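# Stow the washcloth in the jar and lid it

## Task

Get the entire washcloth inside the jar, then shut the jar by putting its lid on.

## Robot and tools

Robot: two arms, left_arm and right_arm, each with six revolute joints and a parallel gripper. Every row of numbers sent holds 14 plain numbers, even when only one arm moves: left_arm's waist, shoulder, elbow, wrist pitch, wrist yaw, wrist roll and opening, then the same seven for right_arm. Joint values are absolute target angles in radians, on the same scale as the Joint positions line, not offsets. Opening runs from -1 (closed) to +1 (fully open) and is also an absolute command.

Stated joint ranges per arm (rad): waist -2.618 to 3.054, shoulder 0.000 to 3.142, elbow 0.000 to 3.142, wrist pitch -1.571 to 1.571, wrist yaw -1.571 to 1.571, wrist roll -2.094 to 2.094. Wrist pitch is sign-flipped on both arms: its numbers, in commands and readings alike, run opposite to the arm's own sense, and a stated range like -0.5..2.0 would become -2.0..0.5 when written. True joint ends may differ from these by up to 0.059 rad either way. A target more than 0.059 rad beyond a stated end, and farther out than the current angle, gets the call refused; a target past the real end is clipped there and the result prints "joint sent to its limit" (missing that line does not prove more travel exists).

Frame: the scene frame has its origin at table-top height halfway between the nominal arm bases, +x out over the table, +z up, left_arm on the +y side (arm names do not match image sides). end_effector_position (metres) and end_effector_quat_wxyz are given in this frame; the position is the spot between the finger pads about 1 cm short of the tips. Fingers point along the gripper's +z and close along its y. Printed hand poses may be a few cm off, more at long reach; a BASES line, if present, gives calibrated base positions.

Tools:
- execute_actions(actions, cameras): actions is a list of actions; each action is a table of 1 to 15 rows, one row per 1/30 s control step; if shorter than 15, the last row is held for the remainder. An empty list just returns state and images.
- move(target, speed, blend, opening_speed, blocking, cameras): target is one 14-number row or a list of up to 15 such rows, all absolute joint angles plus openings. All joints of both arms are interpolated together, so grippers trace curves and nothing steers around obstacles or the other arm. speed is the top rate in rad/s of the joint with the longest way to go (0.01 to 12.57, default 0.5), one value or one per target. blend (rad) rounds corners between listed targets; 0 stops at each. opening_speed (0.2 or more, per second on the -1..1 scale) ramps the finger command. blocking=false returns after about 0.5 s while the motion continues; a new move replaces a running one. The result adds a move: line such as done, off_target (resting more than 0.035 rad from target), moving, held or fault, and limits=held if steps were withheld. done says nothing about contact.
- wait(seconds 0 to 10): lets time pass with last commands held; ends early if a running move finishes.
- stop(): brakes a running move; it needs room to slow down.
- zoom_image(camera, region): camera is cam_left_wrist or cam_right_wrist; region is [x0, y0, x1, y1] in pixels from the top-left, at most 504 by 504, of that camera's newest image (images are 896x504).
- finished_scene(scene): closes the current scene for good; scene is its number. The goal must hold with the robot let go.

cameras on any call: omitted, null or ["all"] gives both; [] gives none; an unknown name invalidates the call.

Reading results: Joint positions and Joint velocities list each arm's six joints in the order above, then the finger-pad gap (m, 0.094 when fully open); velocities may read "within noise". Joint targets shows what joints are currently driven toward; resend those values to hold a joint still. Tool commands shows present gripper commands; to leave a gripper unchanged resend its value, since 0 is a real command. grip_measured uses the opening scale and may read up to about 2.7 mm wide when empty, and narrower than a hard part under full squeeze; it tracks the command even after contact, so it does not reveal touching. grip_effort_nm is motor effort (negative closing) with offset and noise, not pad force. Joint torques (N m) include arm weight and offsets; joints 1-3 wrap at ±28. "joint command not followed" means the clearance check altered targets. Step readings appear only for execute_actions calls.

Motion limits: each control step a joint's target may lead its measured angle by at most 0.339 rad (waist, shoulder, elbow) or 2.2 rad (wrist joints); targets implying more than 200 mm of hand travel are scaled back, so far goals need several actions. Friction and load can leave joints short or past targets; tiny turns may not happen. The robot keeps its last command, and a running move keeps going, while you compose replies.

Cautions: the washcloth is soft, so close slowly with a low opening_speed and expect the grip to squeeze it; release by commanding well above grip_measured. Loose objects may be nudged occasionally. Avoid dropping things, releasing items while they move, slamming, fast contacts or pressing far past a contact. Keep the two grippers apart: a hard hit or squeeze between arms can fail the scene, and the clearance check does not separate grippers. Nothing may fall or be left off the table. Avoid long stretched-out holds or pushing toward unreachable poses: motors heat, a MOTOR HOT line warns near 75 °C, at 90 °C the arm folds and idles, at 100 °C it goes limp.

Each tool is called after "Call:" as name(argument=value, ...), one argument or row to a line, values as JSON.

## Session

Call:
execute_actions(
  actions=[],
)

Scene clock: 0.00 s.
left_arm: end_effector_position=(+0.2009, +0.1509, +0.2487) grip_measured=+1.000 grip_effort_nm=n/a end_effector_quat_wxyz=(+0.599, +0.004, +0.798, -0.067) | right_arm: end_effector_position=(+0.3160, -0.2663, +0.3356) grip_measured=+1.000 grip_effort_nm=n/a end_effector_quat_wxyz=(+0.490, +0.012, +0.859, +0.146)
Joint positions: left_arm=[-0.884 0.468 0.467 0.374 -0.73 -0.363 0.094] | right_arm=[0.373 1.078 1.225 0.645 0.061 0.338 0.094]
Joint velocities: within noise
Joint torques (N m): no reading
Heat: left arm: 33 °C; right arm: 32 °C.
Joint targets: left_arm=[-0.884 0.469 0.473 0.378 -0.729 -0.363] | right_arm=[0.373 1.075 1.234 0.642 0.061 0.338]
Tool commands: left_gripper/opening=+1.0 right_gripper/opening=+1.0

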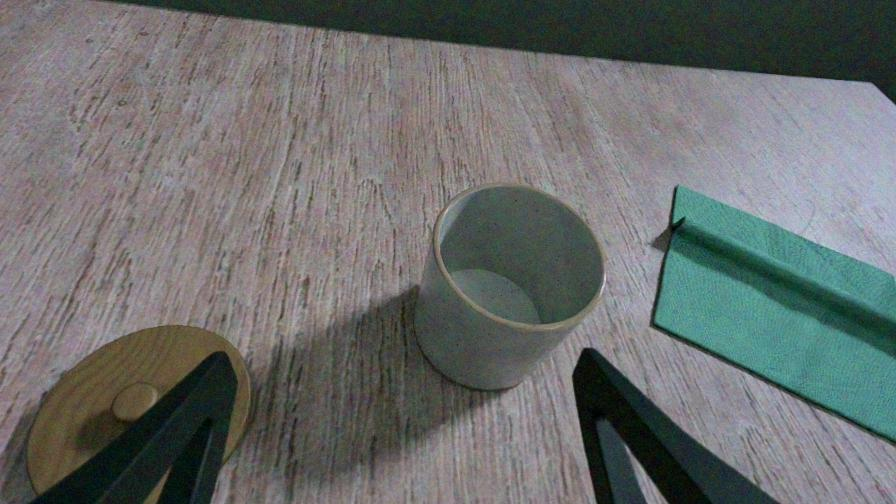

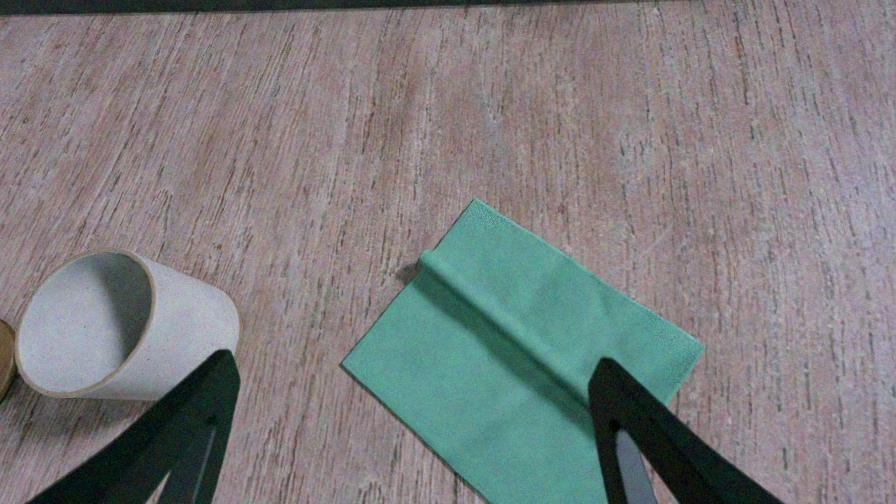

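Call:
move(
  target=[-0.484,0.469,0.473,0.378,-0.729,-0.363,1,-0.027,1.075,1.234,0.642,0.061,0.338,1],
  cameras=[],
)

Call:
move(
  target=[-0.484,0.469,0.473,0.378,0,0,1,-0.027,1.075,1.234,1.4,0,0,1],
  cameras=[],
)

Call:
move(
  target=[-0.484,0.869,0.873,1.2,0,0,1,-0.027,1.075,0.934,1.1,0,0,1],
)

Scene clock: 46.90 s.
left_arm: end_effector_position=(+0.2201, +0.2450, +0.2487) grip_measured=+1.000 grip_effort_nm=-0.022 end_effector_quat_wxyz=(+0.601, -0.152, +0.783, +0.051) | right_arm: end_effector_position=(+0.3318, -0.4001, +0.3356) grip_measured=+1.000 grip_effort_nm=0.002 end_effector_quat_wxyz=(+0.509, +0.180, +0.840, +0.048)
Joint positions: left_arm=[-0.491 0.468 0.467 0.374 -0.73 -0.363 0.094] | right_arm=[-0.021 1.078 1.225 0.645 0.061 0.338 0.094]
Joint velocities: within noise
Joint torques (N m): left_arm=[0.87 0.87 8.03 -2.43 -0.06 0.04] | right_arm=[-0.49 -3.25 8.58 -1.65 0.03 0.02]
Heat: left arm: 36 °C; right arm: 36 °C.
Joint targets: left_arm=[-0.484 0.469 0.473 0.378 -0.729 -0.363] | right_arm=[-0.027 1.075 1.234 0.642 0.061 0.338]
move: done
No camera images: "cameras" was empty.

Scene clock: 49.20 s.
left_arm: end_effector_position=(+0.2034, +0.1271, +0.2327) grip_measured=+1.000 grip_effort_nm=-0.022 end_effector_quat_wxyz=(+0.547, +0.192, +0.804, -0.133) | right_arm: end_effector_position=(+0.1956, -0.3845, +0.2200) grip_measured=+1.000 grip_effort_nm=-0.002 end_effector_quat_wxyz=(+0.163, +0.030, +0.986, -0.007)
Joint positions: left_arm=[-0.491 0.468 0.467 0.374 -0.015 -0.01 0.094] | right_arm=[-0.021 1.078 1.225 1.391 0.009 0.012 0.094]
Joint velocities: within noise
Joint torques (N m): left_arm=[0.85 0.69 8.21 -2.69 0.21 0.15] | right_arm=[-0.46 -2.25 7.64 -0.73 -0.09 -0.14]
Heat: left arm: 36 °C; right arm: 35 °C.
Joint targets: left_arm=[-0.484 0.469 0.473 0.378 0.000 0.000] | right_arm=[-0.027 1.075 1.234 1.400 0.000 0.000]
move: done
No camera images: "cameras" was empty.

Scene clock: 51.60 s.
left_arm: end_effector_position=(+0.1374, +0.1621, +0.1729) grip_measured=+1.000 grip_effort_nm=-0.022 end_effector_quat_wxyz=(+0.182, +0.232, +0.955, -0.039) | right_arm: end_effector_position=(+0.2129, -0.3853, +0.1520) grip_measured=+1.000 grip_effort_nm=-0.002 end_effector_quat_wxyz=(+0.163, +0.030, +0.986, -0.007)
Joint positions: left_arm=[-0.491 0.862 0.852 1.187 -0.015 -0.009 0.094] | right_arm=[-0.021 1.078 0.945 1.111 0.008 0.012 0.094]
Joint velocities: within noise
Joint torques (N m): left_arm=[0.87 -0.24 8.84 -1.37 0.21 0.14] | right_arm=[-0.47 -2.77 6.08 -0.87 -0.08 -0.09]
Heat: left arm: 36 °C; right arm: 35 °C.
Joint targets: left_arm=[-0.484 0.869 0.873 1.200 0.000 0.000] | right_arm=[-0.027 1.075 0.934 1.100 0.000 0.000]
move: done

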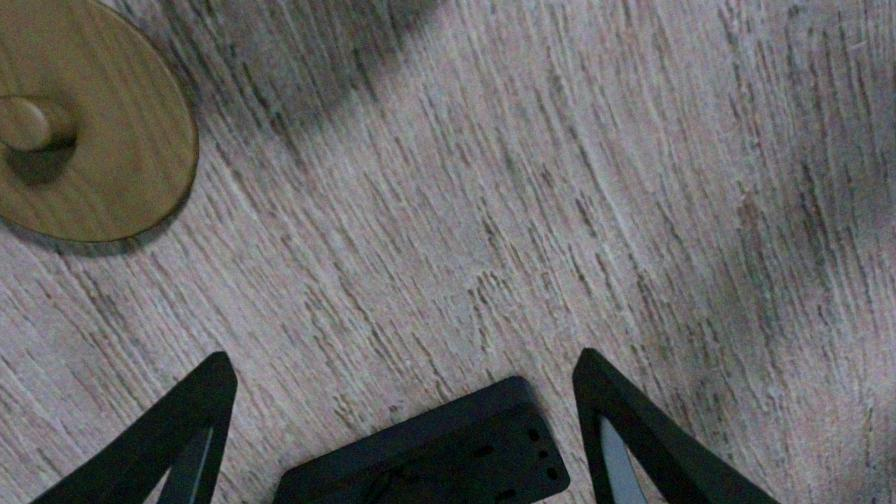

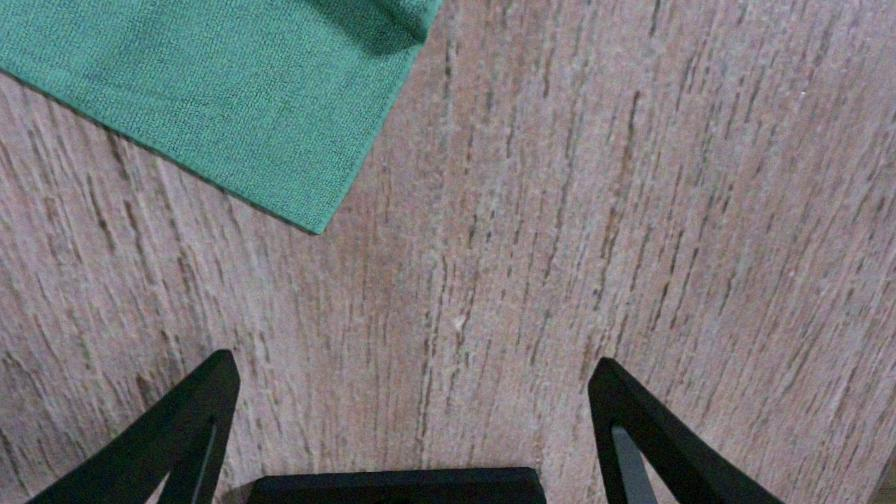

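Call:
move(
  target=[-0.484,0.469,0.473,0.378,0,0,1,0.2,1.704,1.701,1.567,0,0,1],
)

Call:
move(
  target=[-0.484,0.469,0.473,0.378,0,0,1,0.4,1.704,1.701,1.567,0,0,1],
)

Scene clock: 94.37 s.
left_arm: end_effector_position=(+0.2037, +0.1267, +0.2366) grip_measured=+1.000 grip_effort_nm=-0.027 end_effector_quat_wxyz=(+0.547, +0.192, +0.804, -0.133) | right_arm: end_effector_position=(+0.2818, -0.3248, +0.1945) grip_measured=+1.000 grip_effort_nm=0.002 end_effector_quat_wxyz=(-0.006, -0.078, +0.997, -0.004)
Joint positions: left_arm=[-0.491 0.476 0.484 0.383 -0.014 -0.009 0.094] | right_arm=[0.195 1.7 1.673 1.557 0.007 0.011 0.094]
Joint velocities: within noise
Joint torques (N m): left_arm=[0.87 -0.06 6.54 -2.79 0.21 0.15] | right_arm=[0.53 -7.76 9.26 -0.24 -0.07 -0.09]
Heat: left arm: 40 °C; right arm: 34 °C.
Joint targets: left_arm=[-0.484 0.469 0.473 0.378 0.000 0.000] | right_arm=[0.200 1.704 1.701 1.567 0.000 0.000]
move: done

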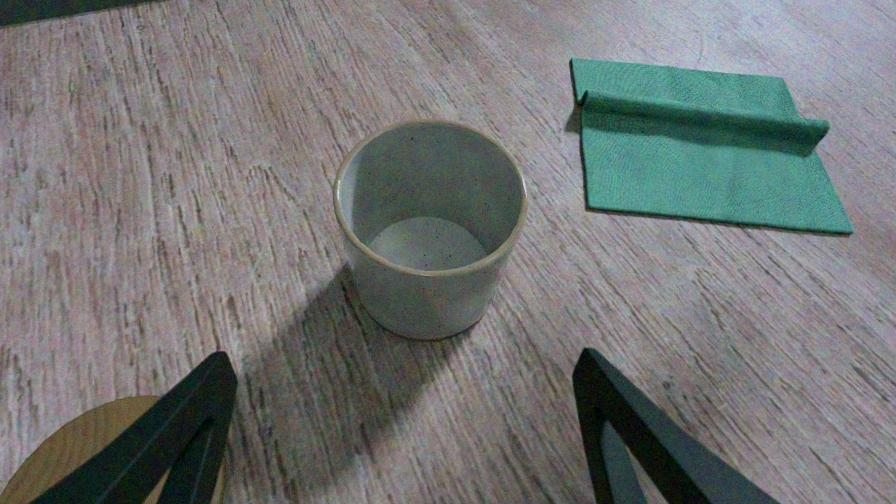

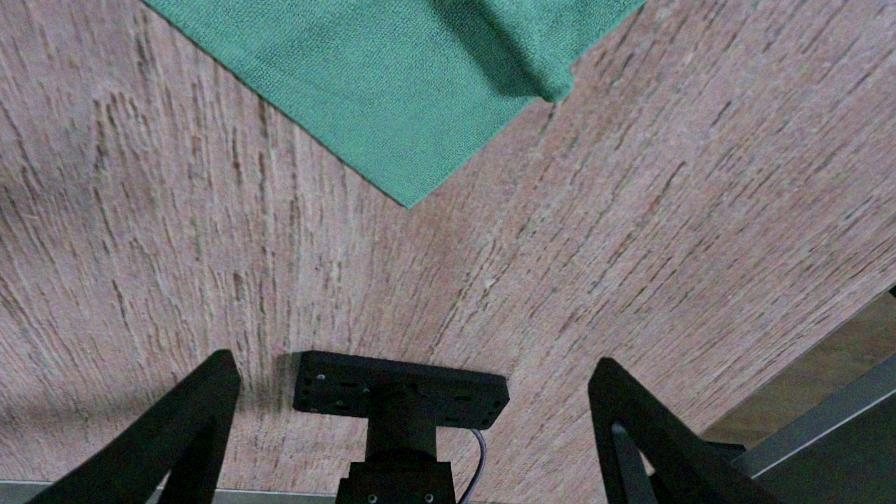

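Scene clock: 95.13 s.
left_arm: end_effector_position=(+0.2038, +0.1267, +0.2368) grip_measured=+1.000 grip_effort_nm=-0.022 end_effector_quat_wxyz=(+0.547, +0.192, +0.804, -0.133) | right_arm: end_effector_position=(+0.2656, -0.2661, +0.1945) grip_measured=+1.000 grip_effort_nm=-0.002 end_effector_quat_wxyz=(-0.006, -0.179, +0.984, -0.003)
Joint positions: left_arm=[-0.491 0.476 0.484 0.382 -0.014 -0.009 0.094] | right_arm=[0.398 1.7 1.673 1.557 0.004 0.011 0.094]
Joint velocities: within noise
Joint torques (N m): left_arm=[0.85 -0.08 6.54 -2.79 0.21 0.15] | right_arm=[0.25 -7.75 9.29 -0.2 -0.04 -0.08]
Heat: left arm: 40 °C; right arm: 34 °C.
Joint targets: left_arm=[-0.484 0.469 0.473 0.378 0.000 0.000] | right_arm=[0.400 1.704 1.701 1.567 0.000 0.000]
move: done

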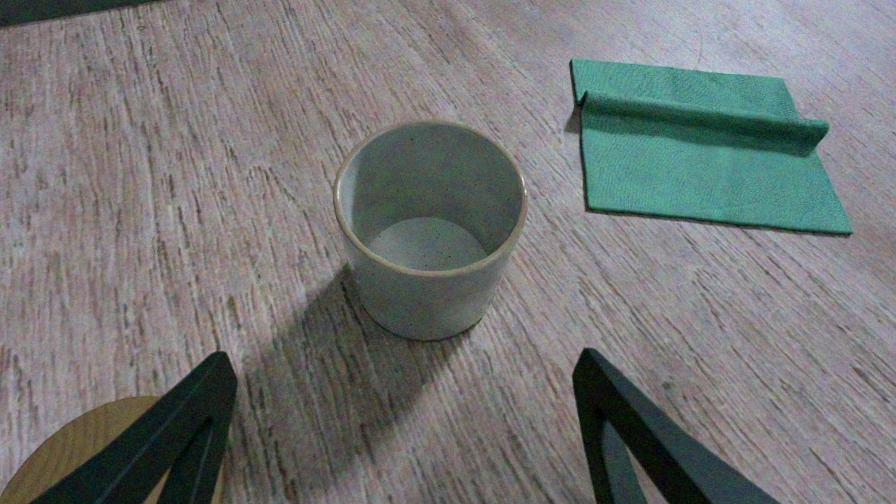

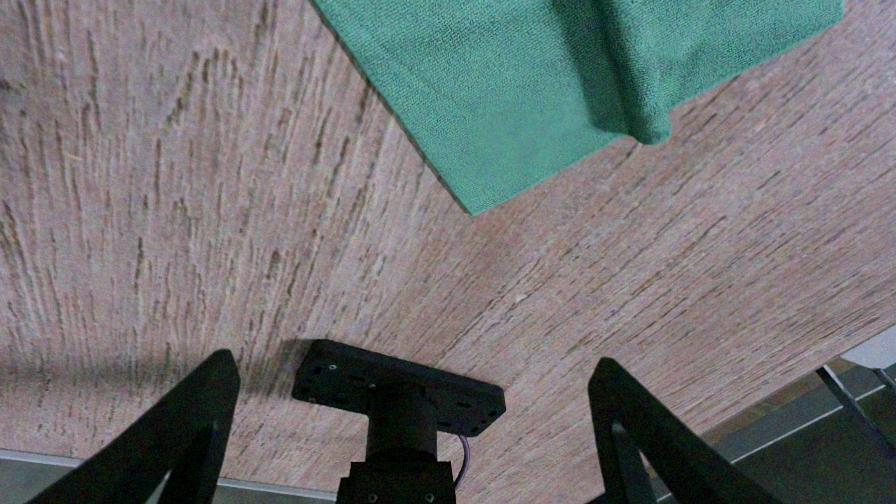

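Call:
move(
  target=[-0.484,0.469,0.473,0.378,0,0,1,0.2,1.704,1.225,1.09,0,0,1],
  cameras=["cam_right_wrist"],
)

Scene clock: 107.37 s.
left_arm: end_effector_position=(+0.2038, +0.1267, +0.2369) grip_measured=+1.000 grip_effort_nm=-0.022 end_effector_quat_wxyz=(+0.547, +0.192, +0.804, -0.133) | right_arm: end_effector_position=(+0.2848, -0.3208, +0.0843) grip_measured=+1.000 grip_effort_nm=-0.007 end_effector_quat_wxyz=(+0.002, -0.083, +0.997, -0.002)
Joint positions: left_arm=[-0.491 0.476 0.484 0.381 -0.014 -0.009 0.094] | right_arm=[0.204 1.701 1.234 1.1 0.004 0.011 0.094]
Joint velocities: within noise
Joint torques (N m): left_arm=[0.85 -0.08 6.53 -2.78 0.21 0.14] | right_arm=[-0.32 -8.06 5.64 -0.35 -0.04 -0.08]
Heat: left arm: 38 °C; right arm: 35 °C.
Joint targets: left_arm=[-0.484 0.469 0.473 0.378 0.000 0.000] | right_arm=[0.200 1.704 1.225 1.090 0.000 0.000]
move: done
Images, in order (width x height): cam_right_wrist 896x504.

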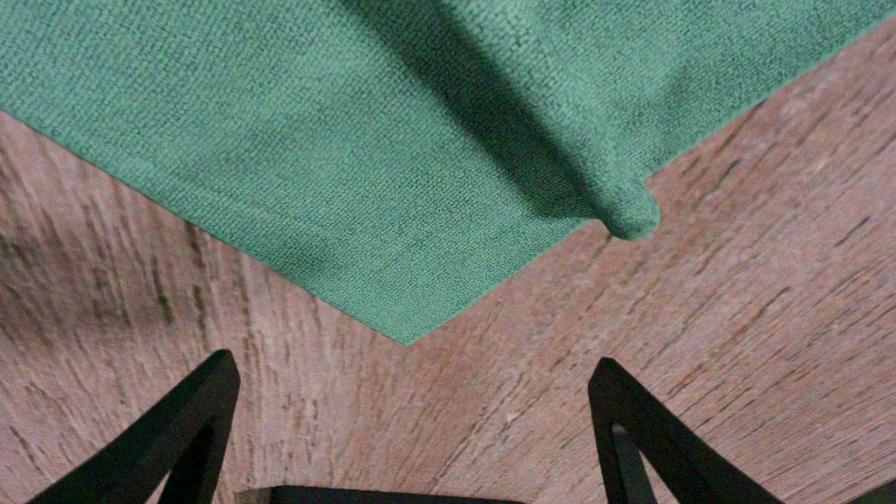

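Call:
move(
  target=[-0.484,0.469,0.473,0.378,0,0,1,0.15,2.091,2.018,1.498,0,0,1],
)

Scene clock: 143.93 s.
left_arm: end_effector_position=(+0.2038, +0.1267, +0.2369) grip_measured=+1.000 grip_effort_nm=-0.022 end_effector_quat_wxyz=(+0.547, +0.192, +0.804, -0.133) | right_arm: end_effector_position=(+0.3815, -0.3225, +0.1467) grip_measured=+1.000 grip_effort_nm=-0.002 end_effector_quat_wxyz=(-0.004, -0.059, +0.998, -0.003)
Joint positions: left_arm=[-0.491 0.476 0.484 0.381 -0.014 -0.009 0.094] | right_arm=[0.157 2.082 1.99 1.487 0.004 0.011 0.094]
Joint velocities: within noise
Joint torques (N m): left_arm=[0.85 -0.08 6.53 -2.78 0.22 0.14] | right_arm=[-0.55 -11.34 9.39 -0.16 -0.04 -0.08]
Heat: left arm: 38 °C; right arm: 37 °C.
Joint targets: left_arm=[-0.484 0.469 0.473 0.378 0.000 0.000] | right_arm=[0.150 2.091 2.018 1.498 0.000 0.000]
move: done

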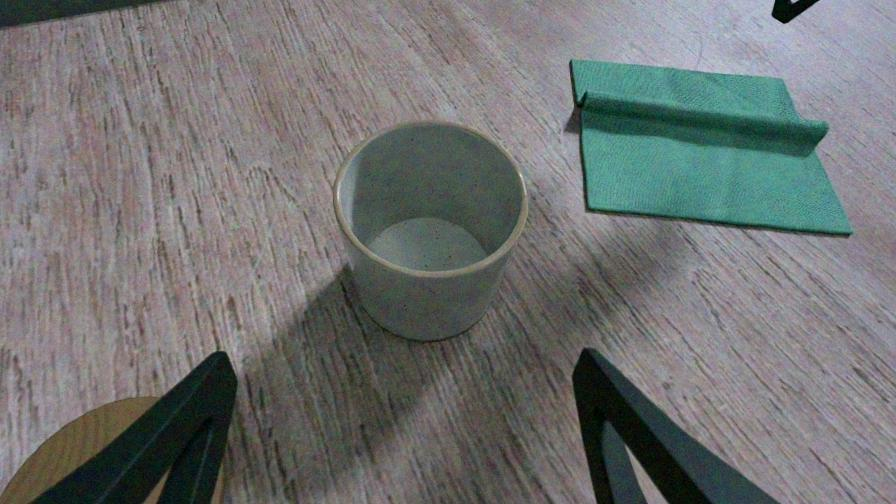

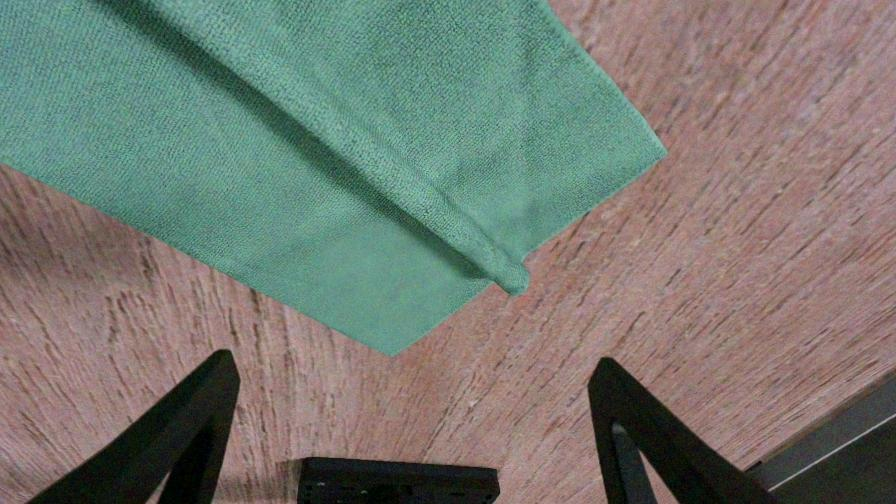

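Call:
move(
  target=[-0.484,0.469,0.473,0.378,0,0,1,0.24,1.927,1.502,1.145,0,-0.85,0.5],
)

Scene clock: 175.63 s.
left_arm: end_effector_position=(+0.2039, +0.1267, +0.2370) grip_measured=+1.000 grip_effort_nm=-0.027 end_effector_quat_wxyz=(+0.548, +0.192, +0.803, -0.133) | right_arm: end_effector_position=(+0.3400, -0.3004, +0.0706) grip_measured=+0.503 grip_effort_nm=-0.139 end_effector_quat_wxyz=(-0.017, -0.498, +0.867, +0.003)
Joint positions: left_arm=[-0.491 0.476 0.484 0.381 -0.014 -0.009 0.094] | right_arm=[0.233 1.963 1.513 1.155 0.004 -0.838 0.071]
Joint velocities: within noise
Joint torques (N m): left_arm=[0.85 -0.08 6.54 -2.78 0.21 0.14] | right_arm=[0.65 -14.71 5.41 -0.32 -0.09 -0.12]
Heat: left arm: 40 °C; right arm: 45 °C.
Joint targets: left_arm=[-0.484 0.469 0.473 0.378 0.000 0.000] | right_arm=[0.240 1.927 1.502 1.145 0.000 -0.850]
move: off_target (right_arm); right_arm: the shoulder is farthest, 0.036 rad from its target

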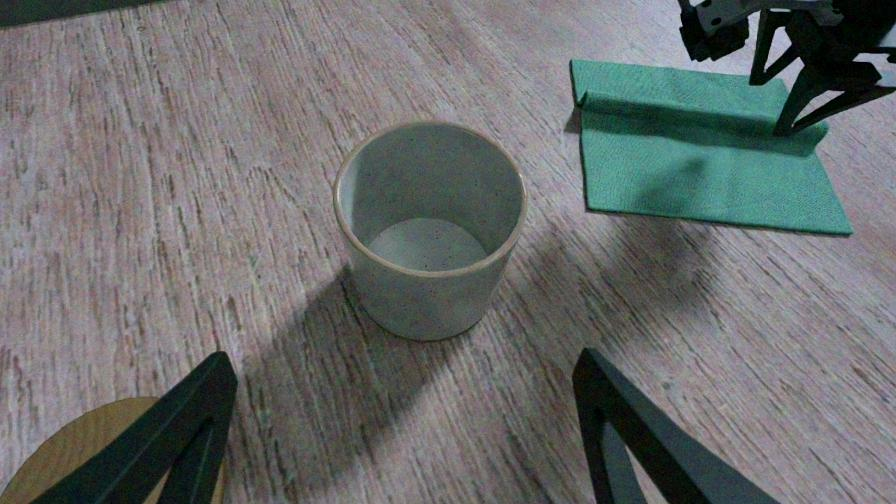

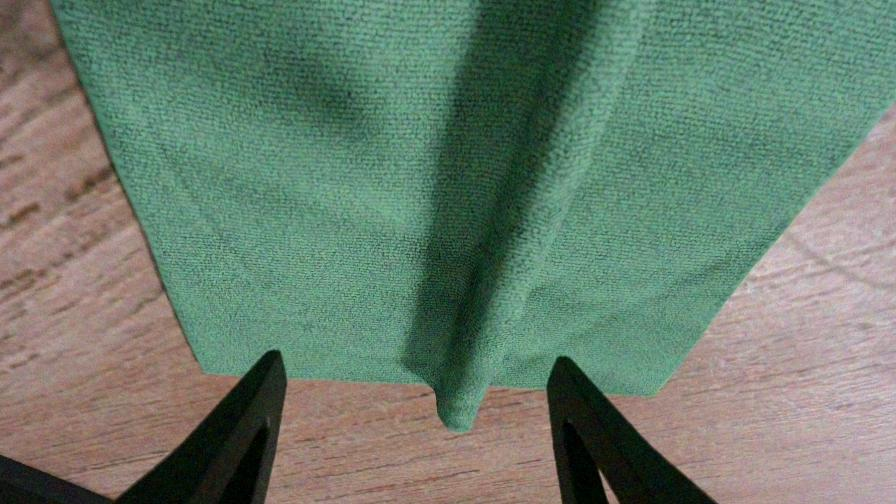

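Call:
move(
  target=[
    [-0.484,0.469,0.473,0.378,0,0,1,0.17,2.07,1.678,1.145,0,-0.9,0.5],
    [-0.484,0.469,0.473,0.378,0,0,1,0.17,2.09,1.612,1.056,0,-0.9,0.5],
  ],
  speed=[0.5,0.15],
)

Scene clock: 204.70 s.
left_arm: end_effector_position=(+0.2039, +0.1267, +0.2370) grip_measured=+1.000 grip_effort_nm=-0.022 end_effector_quat_wxyz=(+0.548, +0.192, +0.803, -0.133) | right_arm: end_effector_position=(+0.3903, -0.3155, +0.0541) grip_measured=+0.503 grip_effort_nm=-0.134 end_effector_quat_wxyz=(+0.019, -0.493, +0.870, -0.010)
Joint positions: left_arm=[-0.491 0.476 0.484 0.381 -0.014 -0.009 0.094] | right_arm=[0.171 2.084 1.622 1.067 0.004 -0.888 0.071]
Joint velocities: within noise
Joint torques (N m): left_arm=[0.87 -0.08 6.54 -2.78 0.21 0.14] | right_arm=[-0.05 -11.71 5.59 -0.45 -0.09 -0.09]
Heat: left arm: 41 °C; right arm: 53 °C.
Joint targets: left_arm=[-0.484 0.469 0.473 0.378 0.000 0.000] | right_arm=[0.170 2.090 1.612 1.056 0.000 -0.900]
move: done

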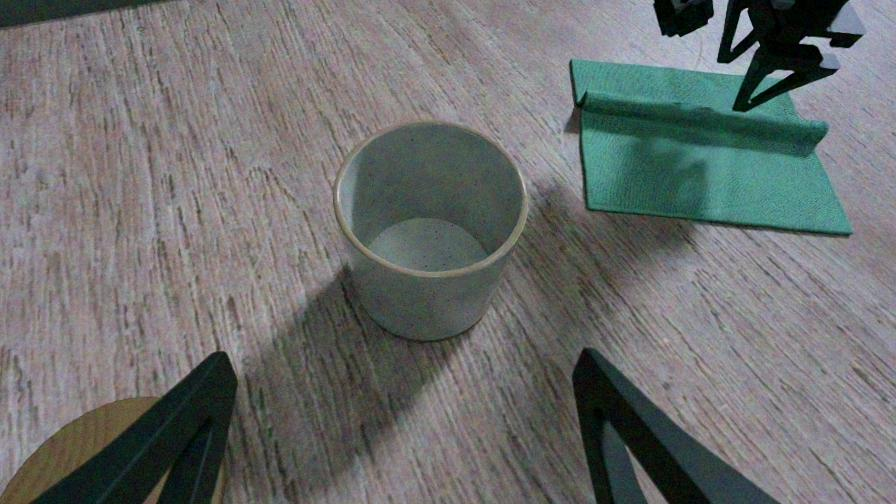

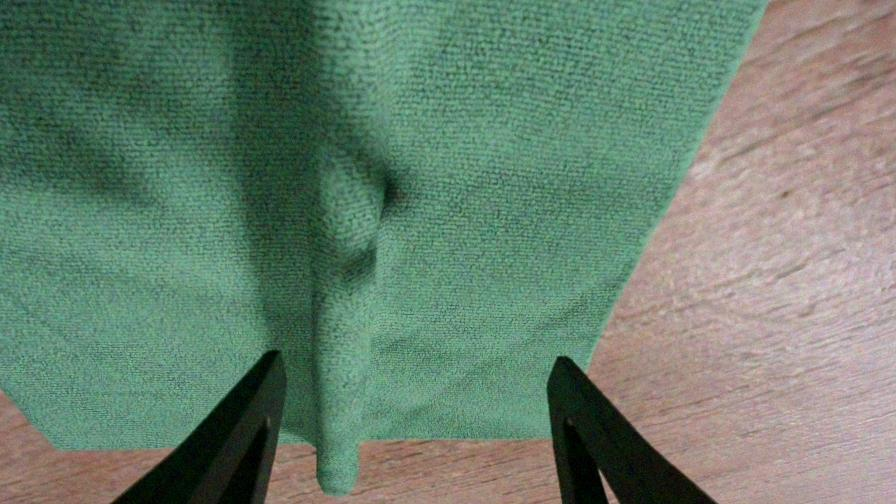

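Call:
move(
  target=[
    [-0.484,0.469,0.473,0.378,0,0,1,0.165,1.97,1.50,1.08,0,-0.9,0.5],
    [-0.484,0.469,0.473,0.378,0,0,1,0.165,1.97,1.44,1.04,0,-0.9,0.5],
    [-0.484,0.469,0.473,0.378,0,0,1,0.165,1.99,1.395,0.97,0,-0.9,0.5],
  ],
  speed=[0.3,0.15,0.1],
)

Scene clock: 225.00 s.
left_arm: end_effector_position=(+0.2039, +0.1267, +0.2370) grip_measured=+1.000 grip_effort_nm=-0.022 end_effector_quat_wxyz=(+0.548, +0.192, +0.803, -0.133) | right_arm: end_effector_position=(+0.3506, -0.3212, +0.0339) grip_measured=+0.503 grip_effort_nm=-0.129 end_effector_quat_wxyz=(+0.000, -0.494, +0.870, -0.002)
Joint positions: left_arm=[-0.491 0.476 0.484 0.381 -0.014 -0.009 0.094] | right_arm=[0.171 1.994 1.406 0.981 0.004 -0.889 0.071]
Joint velocities: within noise
Joint torques (N m): left_arm=[0.87 -0.08 6.53 -2.78 0.21 0.14] | right_arm=[-0.49 -11.56 5.22 -0.36 -0.09 -0.09]
Heat: left arm: 41 °C; right arm: 49 °C.
Joint targets: left_arm=[-0.484 0.469 0.473 0.378 0.000 0.000] | right_arm=[0.165 1.990 1.395 0.970 0.000 -0.900]
move: done

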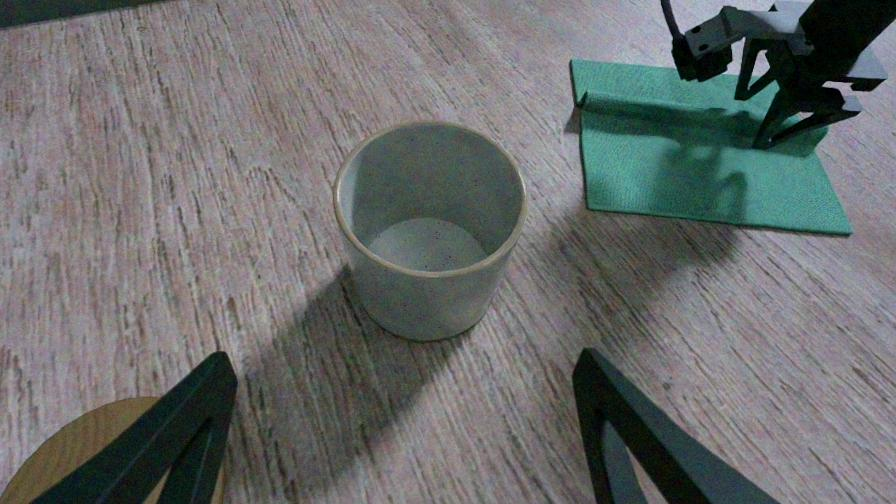

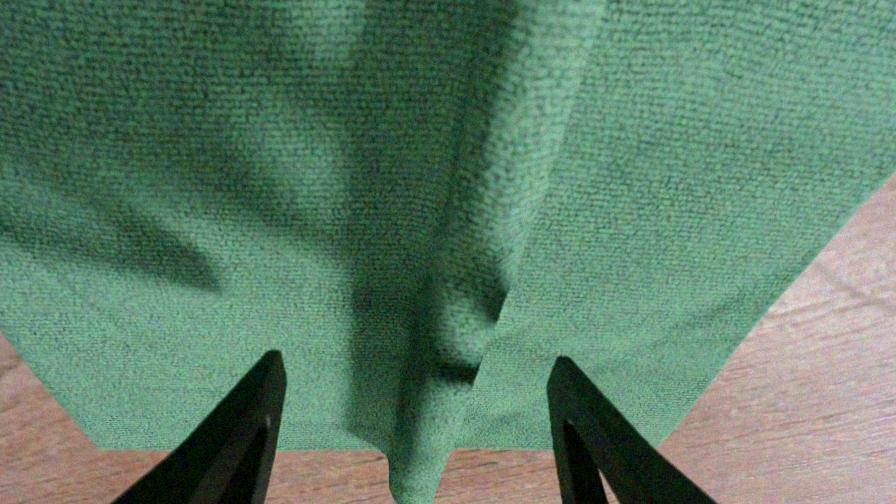

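Call:
move(
  target=[-0.484,0.469,0.473,0.378,0,0,1,0.16,2.007,1.346,0.905,0,-0.9,0.5],
  speed=0.08,
)

Scene clock: 234.70 s.
left_arm: end_effector_position=(+0.2039, +0.1267, +0.2370) grip_measured=+1.000 grip_effort_nm=-0.027 end_effector_quat_wxyz=(+0.548, +0.192, +0.803, -0.133) | right_arm: end_effector_position=(+0.3497, -0.3229, +0.0204) grip_measured=+0.503 grip_effort_nm=-0.129 end_effector_quat_wxyz=(+0.005, -0.492, +0.871, -0.004)
Joint positions: left_arm=[-0.491 0.476 0.484 0.381 -0.014 -0.009 0.094] | right_arm=[0.167 2 1.357 0.916 0.004 -0.889 0.071]
Joint velocities: within noise
Joint torques (N m): left_arm=[0.87 -0.08 6.53 -2.78 0.21 0.14] | right_arm=[-0.55 -10.36 5.19 -0.35 -0.1 -0.09]
Heat: left arm: 42 °C; right arm: 48 °C.
Joint targets: left_arm=[-0.484 0.469 0.473 0.378 0.000 0.000] | right_arm=[0.160 2.007 1.346 0.905 0.000 -0.900]
move: done

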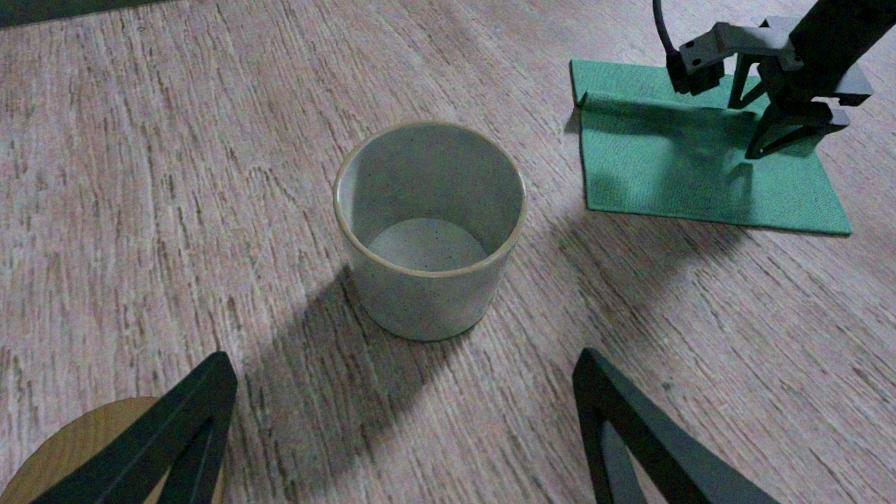

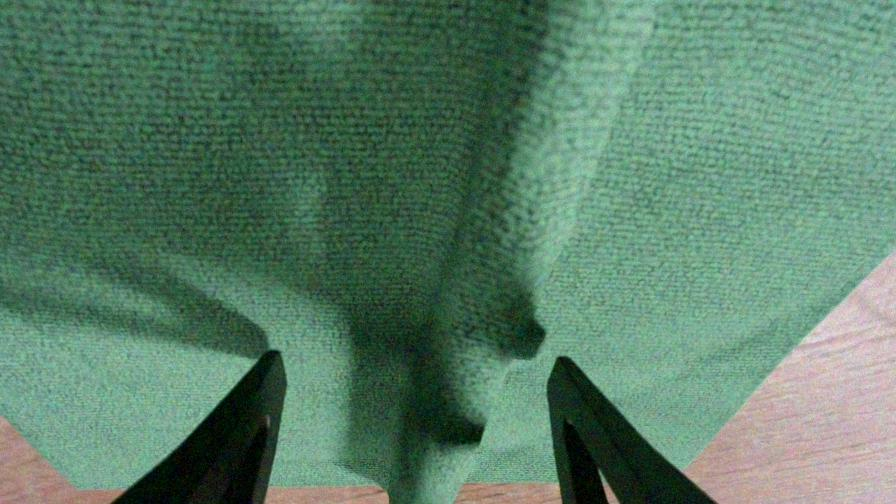

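Call:
move(
  target=[-0.484,0.469,0.473,0.378,0,0,1,0.16,2.007,1.31,0.87,0,-0.9,0.5],
  speed=0.05,
  cameras=["cam_right_wrist"],
)

Call:
move(
  target=[-0.484,0.469,0.473,0.378,0,0,1,0.16,2.007,1.31,0.87,0,-0.9,-1],
  opening_speed=0.7,
)

Scene clock: 245.53 s.
left_arm: end_effector_position=(+0.2039, +0.1267, +0.2370) grip_measured=+1.000 grip_effort_nm=-0.027 end_effector_quat_wxyz=(+0.548, +0.192, +0.803, -0.133) | right_arm: end_effector_position=(+0.3466, -0.3234, +0.0141) grip_measured=+0.503 grip_effort_nm=-0.139 end_effector_quat_wxyz=(+0.004, -0.492, +0.871, -0.004)
Joint positions: left_arm=[-0.491 0.476 0.484 0.381 -0.014 -0.009 0.094] | right_arm=[0.167 2 1.33 0.89 0.004 -0.889 0.071]
Joint velocities: within noise
Joint torques (N m): left_arm=[0.87 -0.08 6.53 -2.77 0.21 0.14] | right_arm=[-0.55 -10.28 4.19 -0.47 -0.09 -0.09]
Heat: left arm: 42 °C; right arm: 47 °C.
Joint targets: left_arm=[-0.484 0.469 0.473 0.378 0.000 0.000] | right_arm=[0.160 2.007 1.310 0.870 0.000 -0.900]
move: done
Images, in order (width x height): cam_right_wrist 896x504.

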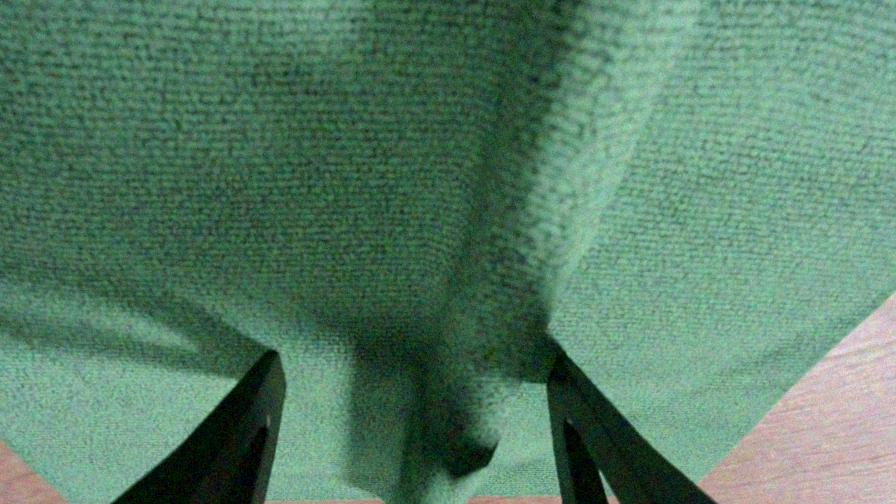

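Scene clock: 247.90 s.
left_arm: end_effector_position=(+0.2039, +0.1266, +0.2371) grip_measured=+1.000 grip_effort_nm=-0.022 end_effector_quat_wxyz=(+0.548, +0.192, +0.803, -0.133) | right_arm: end_effector_position=(+0.3480, -0.3232, +0.0142) grip_measured=-0.858 grip_effort_nm=-1.004 end_effector_quat_wxyz=(+0.007, -0.492, +0.871, -0.005)
Joint positions: left_arm=[-0.491 0.476 0.484 0.381 -0.014 -0.009 0.094] | right_arm=[0.167 2 1.33 0.884 0.004 -0.889 0.007]
Joint velocities: within noise
Joint torques (N m): left_arm=[0.87 -0.08 6.53 -2.77 0.21 0.14] | right_arm=[-0.55 -10.3 4.22 -0.43 -0.09 -0.09]
Heat: left arm: 42 °C; right arm: 47 °C.
Joint targets: left_arm=[-0.484 0.469 0.473 0.378 0.000 0.000] | right_arm=[0.160 2.007 1.310 0.870 0.000 -0.900]
move: done

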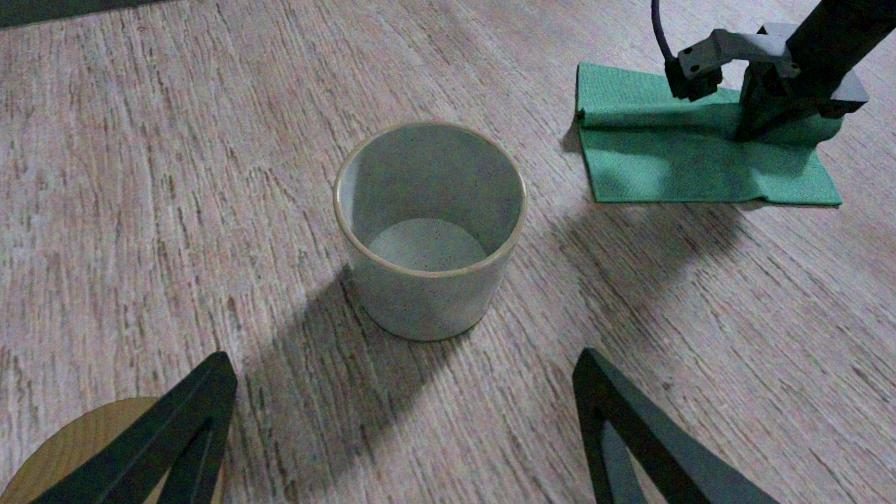

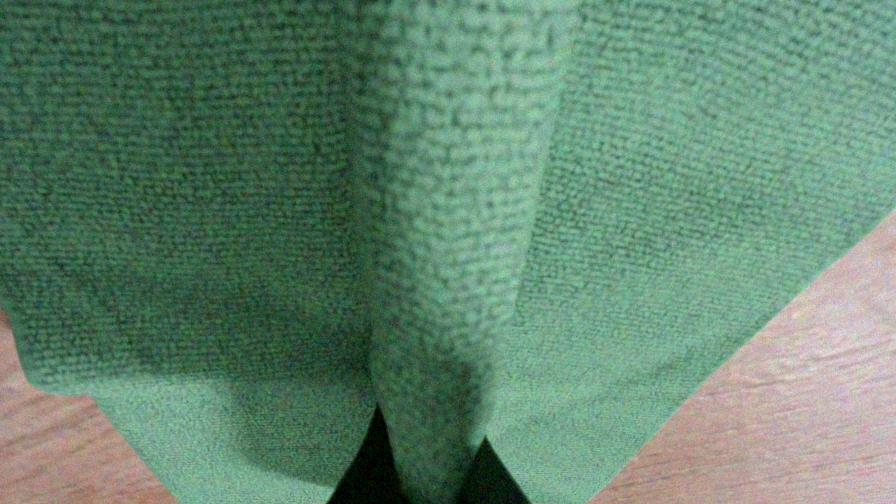

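Call:
move(
  target=[
    [0.2,0.469,0.473,0.378,0.75,0,1,0.16,1.25,1.39,0.834,0,-0.5,-1],
    [0.2,0.469,0.473,0.378,0.75,0,1,0.957,1.25,1.39,0.834,0,0,-1],
  ],
  speed=[0.5,0.6],
)

Scene clock: 284.70 s.
left_arm: end_effector_position=(+0.2099, +0.1750, +0.2533) grip_measured=+1.000 grip_effort_nm=-0.027 end_effector_quat_wxyz=(+0.551, +0.123, +0.787, -0.247) | right_arm: end_effector_position=(+0.2033, -0.0882, +0.2984) grip_measured=-0.861 grip_effort_nm=-1.023 end_effector_quat_wxyz=(+0.365, -0.412, +0.815, +0.178)
Joint positions: left_arm=[0.193 0.476 0.484 0.381 0.736 -0.008 0.094] | right_arm=[0.953 1.253 1.365 0.846 0.002 -0.012 0.007]
Joint velocities: within noise
Joint torques (N m): left_arm=[0.87 0.08 6.37 -2.56 0.36 0.16] | right_arm=[0.44 -4.92 9.99 -1.57 -0.02 0.2]
Heat: left arm: 43 °C; right arm: 46 °C.
Joint targets: left_arm=[0.200 0.469 0.473 0.378 0.750 0.000] | right_arm=[0.957 1.250 1.390 0.834 0.000 0.000]
move: done

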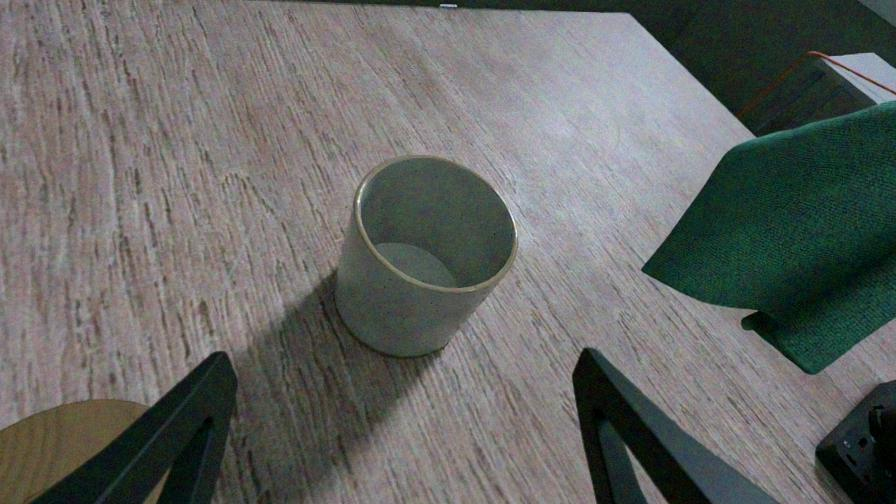

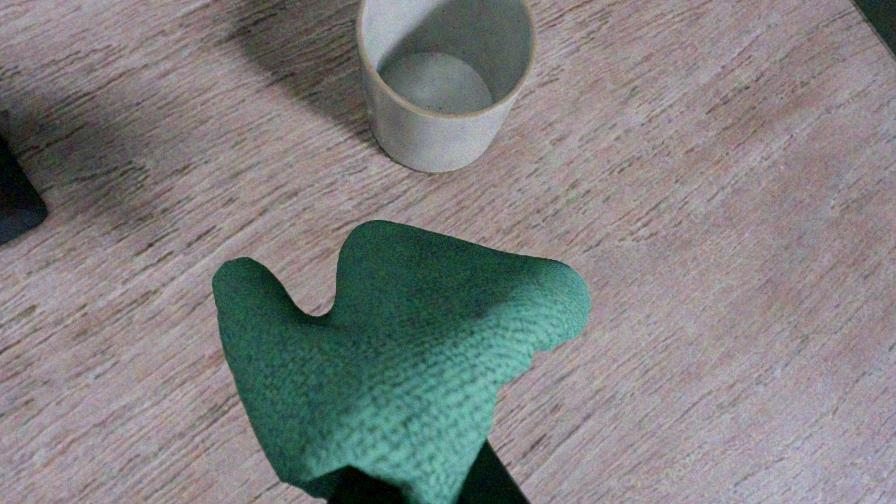

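Call:
move(
  target=[0.2,0.469,0.473,0.378,0.75,0,1,0.917,1.96,2.16,0.873,0,0,-1],
  speed=0.4,
)

Scene clock: 304.70 s.
left_arm: end_effector_position=(+0.2099, +0.1750, +0.2533) grip_measured=+1.000 grip_effort_nm=-0.027 end_effector_quat_wxyz=(+0.551, +0.124, +0.787, -0.247) | right_arm: end_effector_position=(+0.3248, +0.0478, +0.3106) grip_measured=-0.861 grip_effort_nm=-1.033 end_effector_quat_wxyz=(+0.380, -0.398, +0.816, +0.179)
Joint positions: left_arm=[0.193 0.476 0.484 0.381 0.736 -0.008 0.094] | right_arm=[0.924 1.959 2.127 0.873 0.002 -0.011 0.007]
Joint velocities: within noise
Joint torques (N m): left_arm=[0.87 0.08 6.38 -2.56 0.35 0.16] | right_arm=[-0.58 -11.92 10.7 -1.48 -0.02 0.16]
Heat: left arm: 42 °C; right arm: 44 °C.
Joint targets: left_arm=[0.200 0.469 0.473 0.378 0.750 0.000] | right_arm=[0.917 1.960 2.160 0.873 0.000 0.000]
move: done

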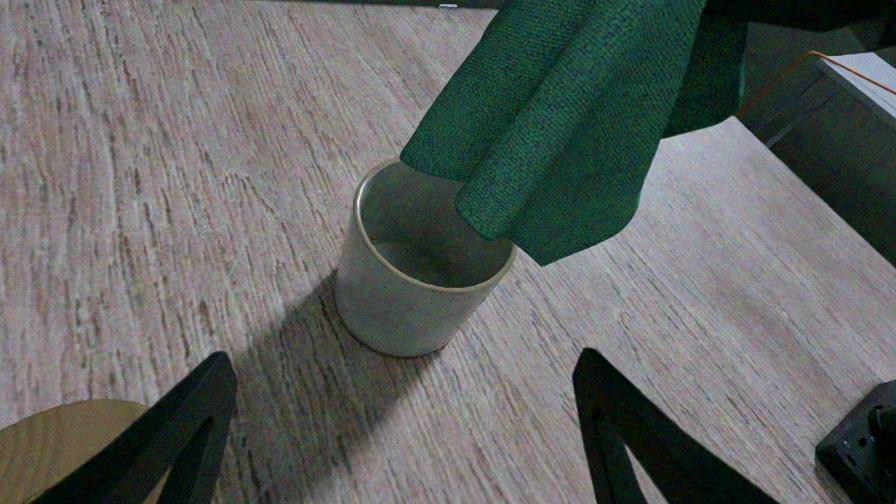

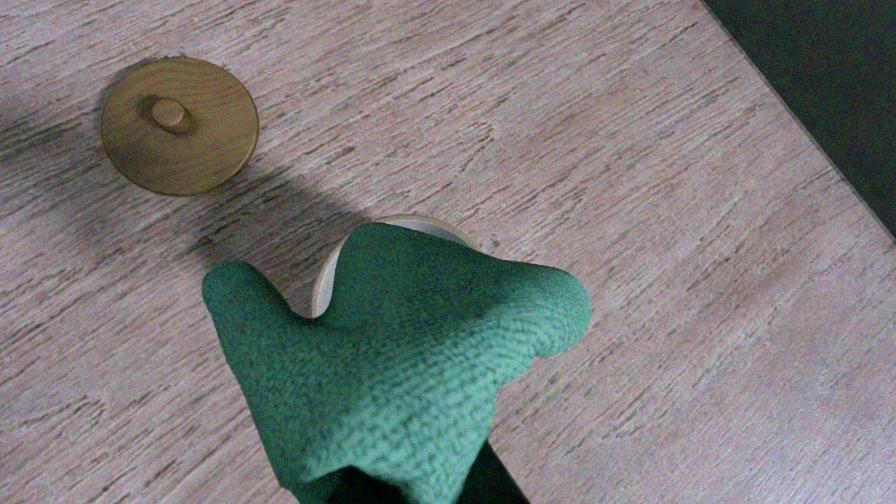

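Call:
move(
  target=[0.2,0.469,0.473,0.378,0.75,0,1,0.913,1.945,1.875,0.66,0,0,-1],
  speed=0.2,
)

Scene clock: 316.00 s.
left_arm: end_effector_position=(+0.2099, +0.1750, +0.2533) grip_measured=+1.000 grip_effort_nm=-0.022 end_effector_quat_wxyz=(+0.551, +0.124, +0.787, -0.247) | right_arm: end_effector_position=(+0.3321, +0.0539, +0.2432) grip_measured=-0.861 grip_effort_nm=-1.028 end_effector_quat_wxyz=(+0.360, -0.401, +0.825, +0.169)
Joint positions: left_arm=[0.193 0.476 0.484 0.381 0.736 -0.008 0.094] | right_arm=[0.921 1.959 1.885 0.678 0.002 -0.011 0.007]
Joint velocities: within noise
Joint torques (N m): left_arm=[0.87 0.08 6.38 -2.56 0.36 0.16] | right_arm=[-0.61 -13.89 6.9 -1.63 -0.01 0.17]
Heat: left arm: 42 °C; right arm: 47 °C.
Joint targets: left_arm=[0.200 0.469 0.473 0.378 0.750 0.000] | right_arm=[0.913 1.945 1.875 0.660 0.000 0.000]
move: done

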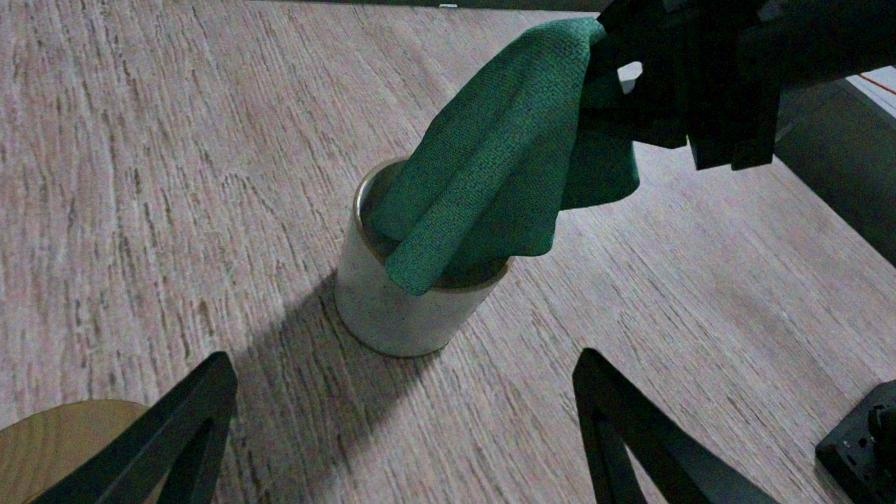

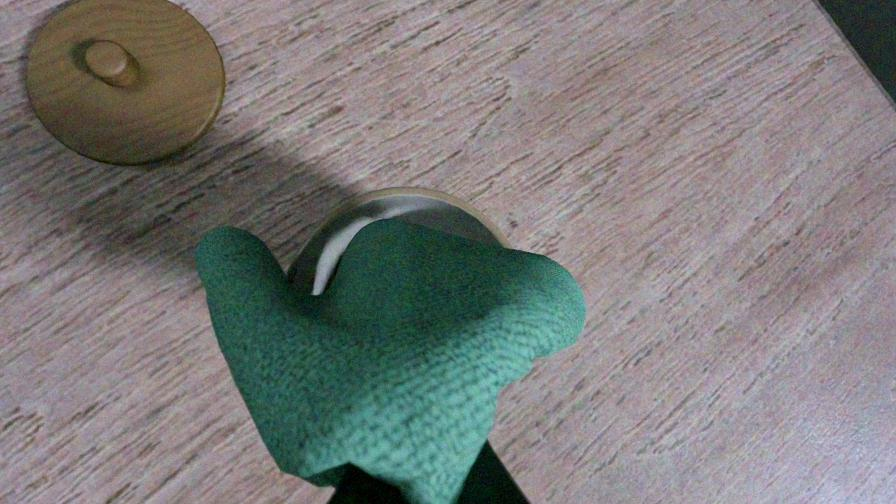

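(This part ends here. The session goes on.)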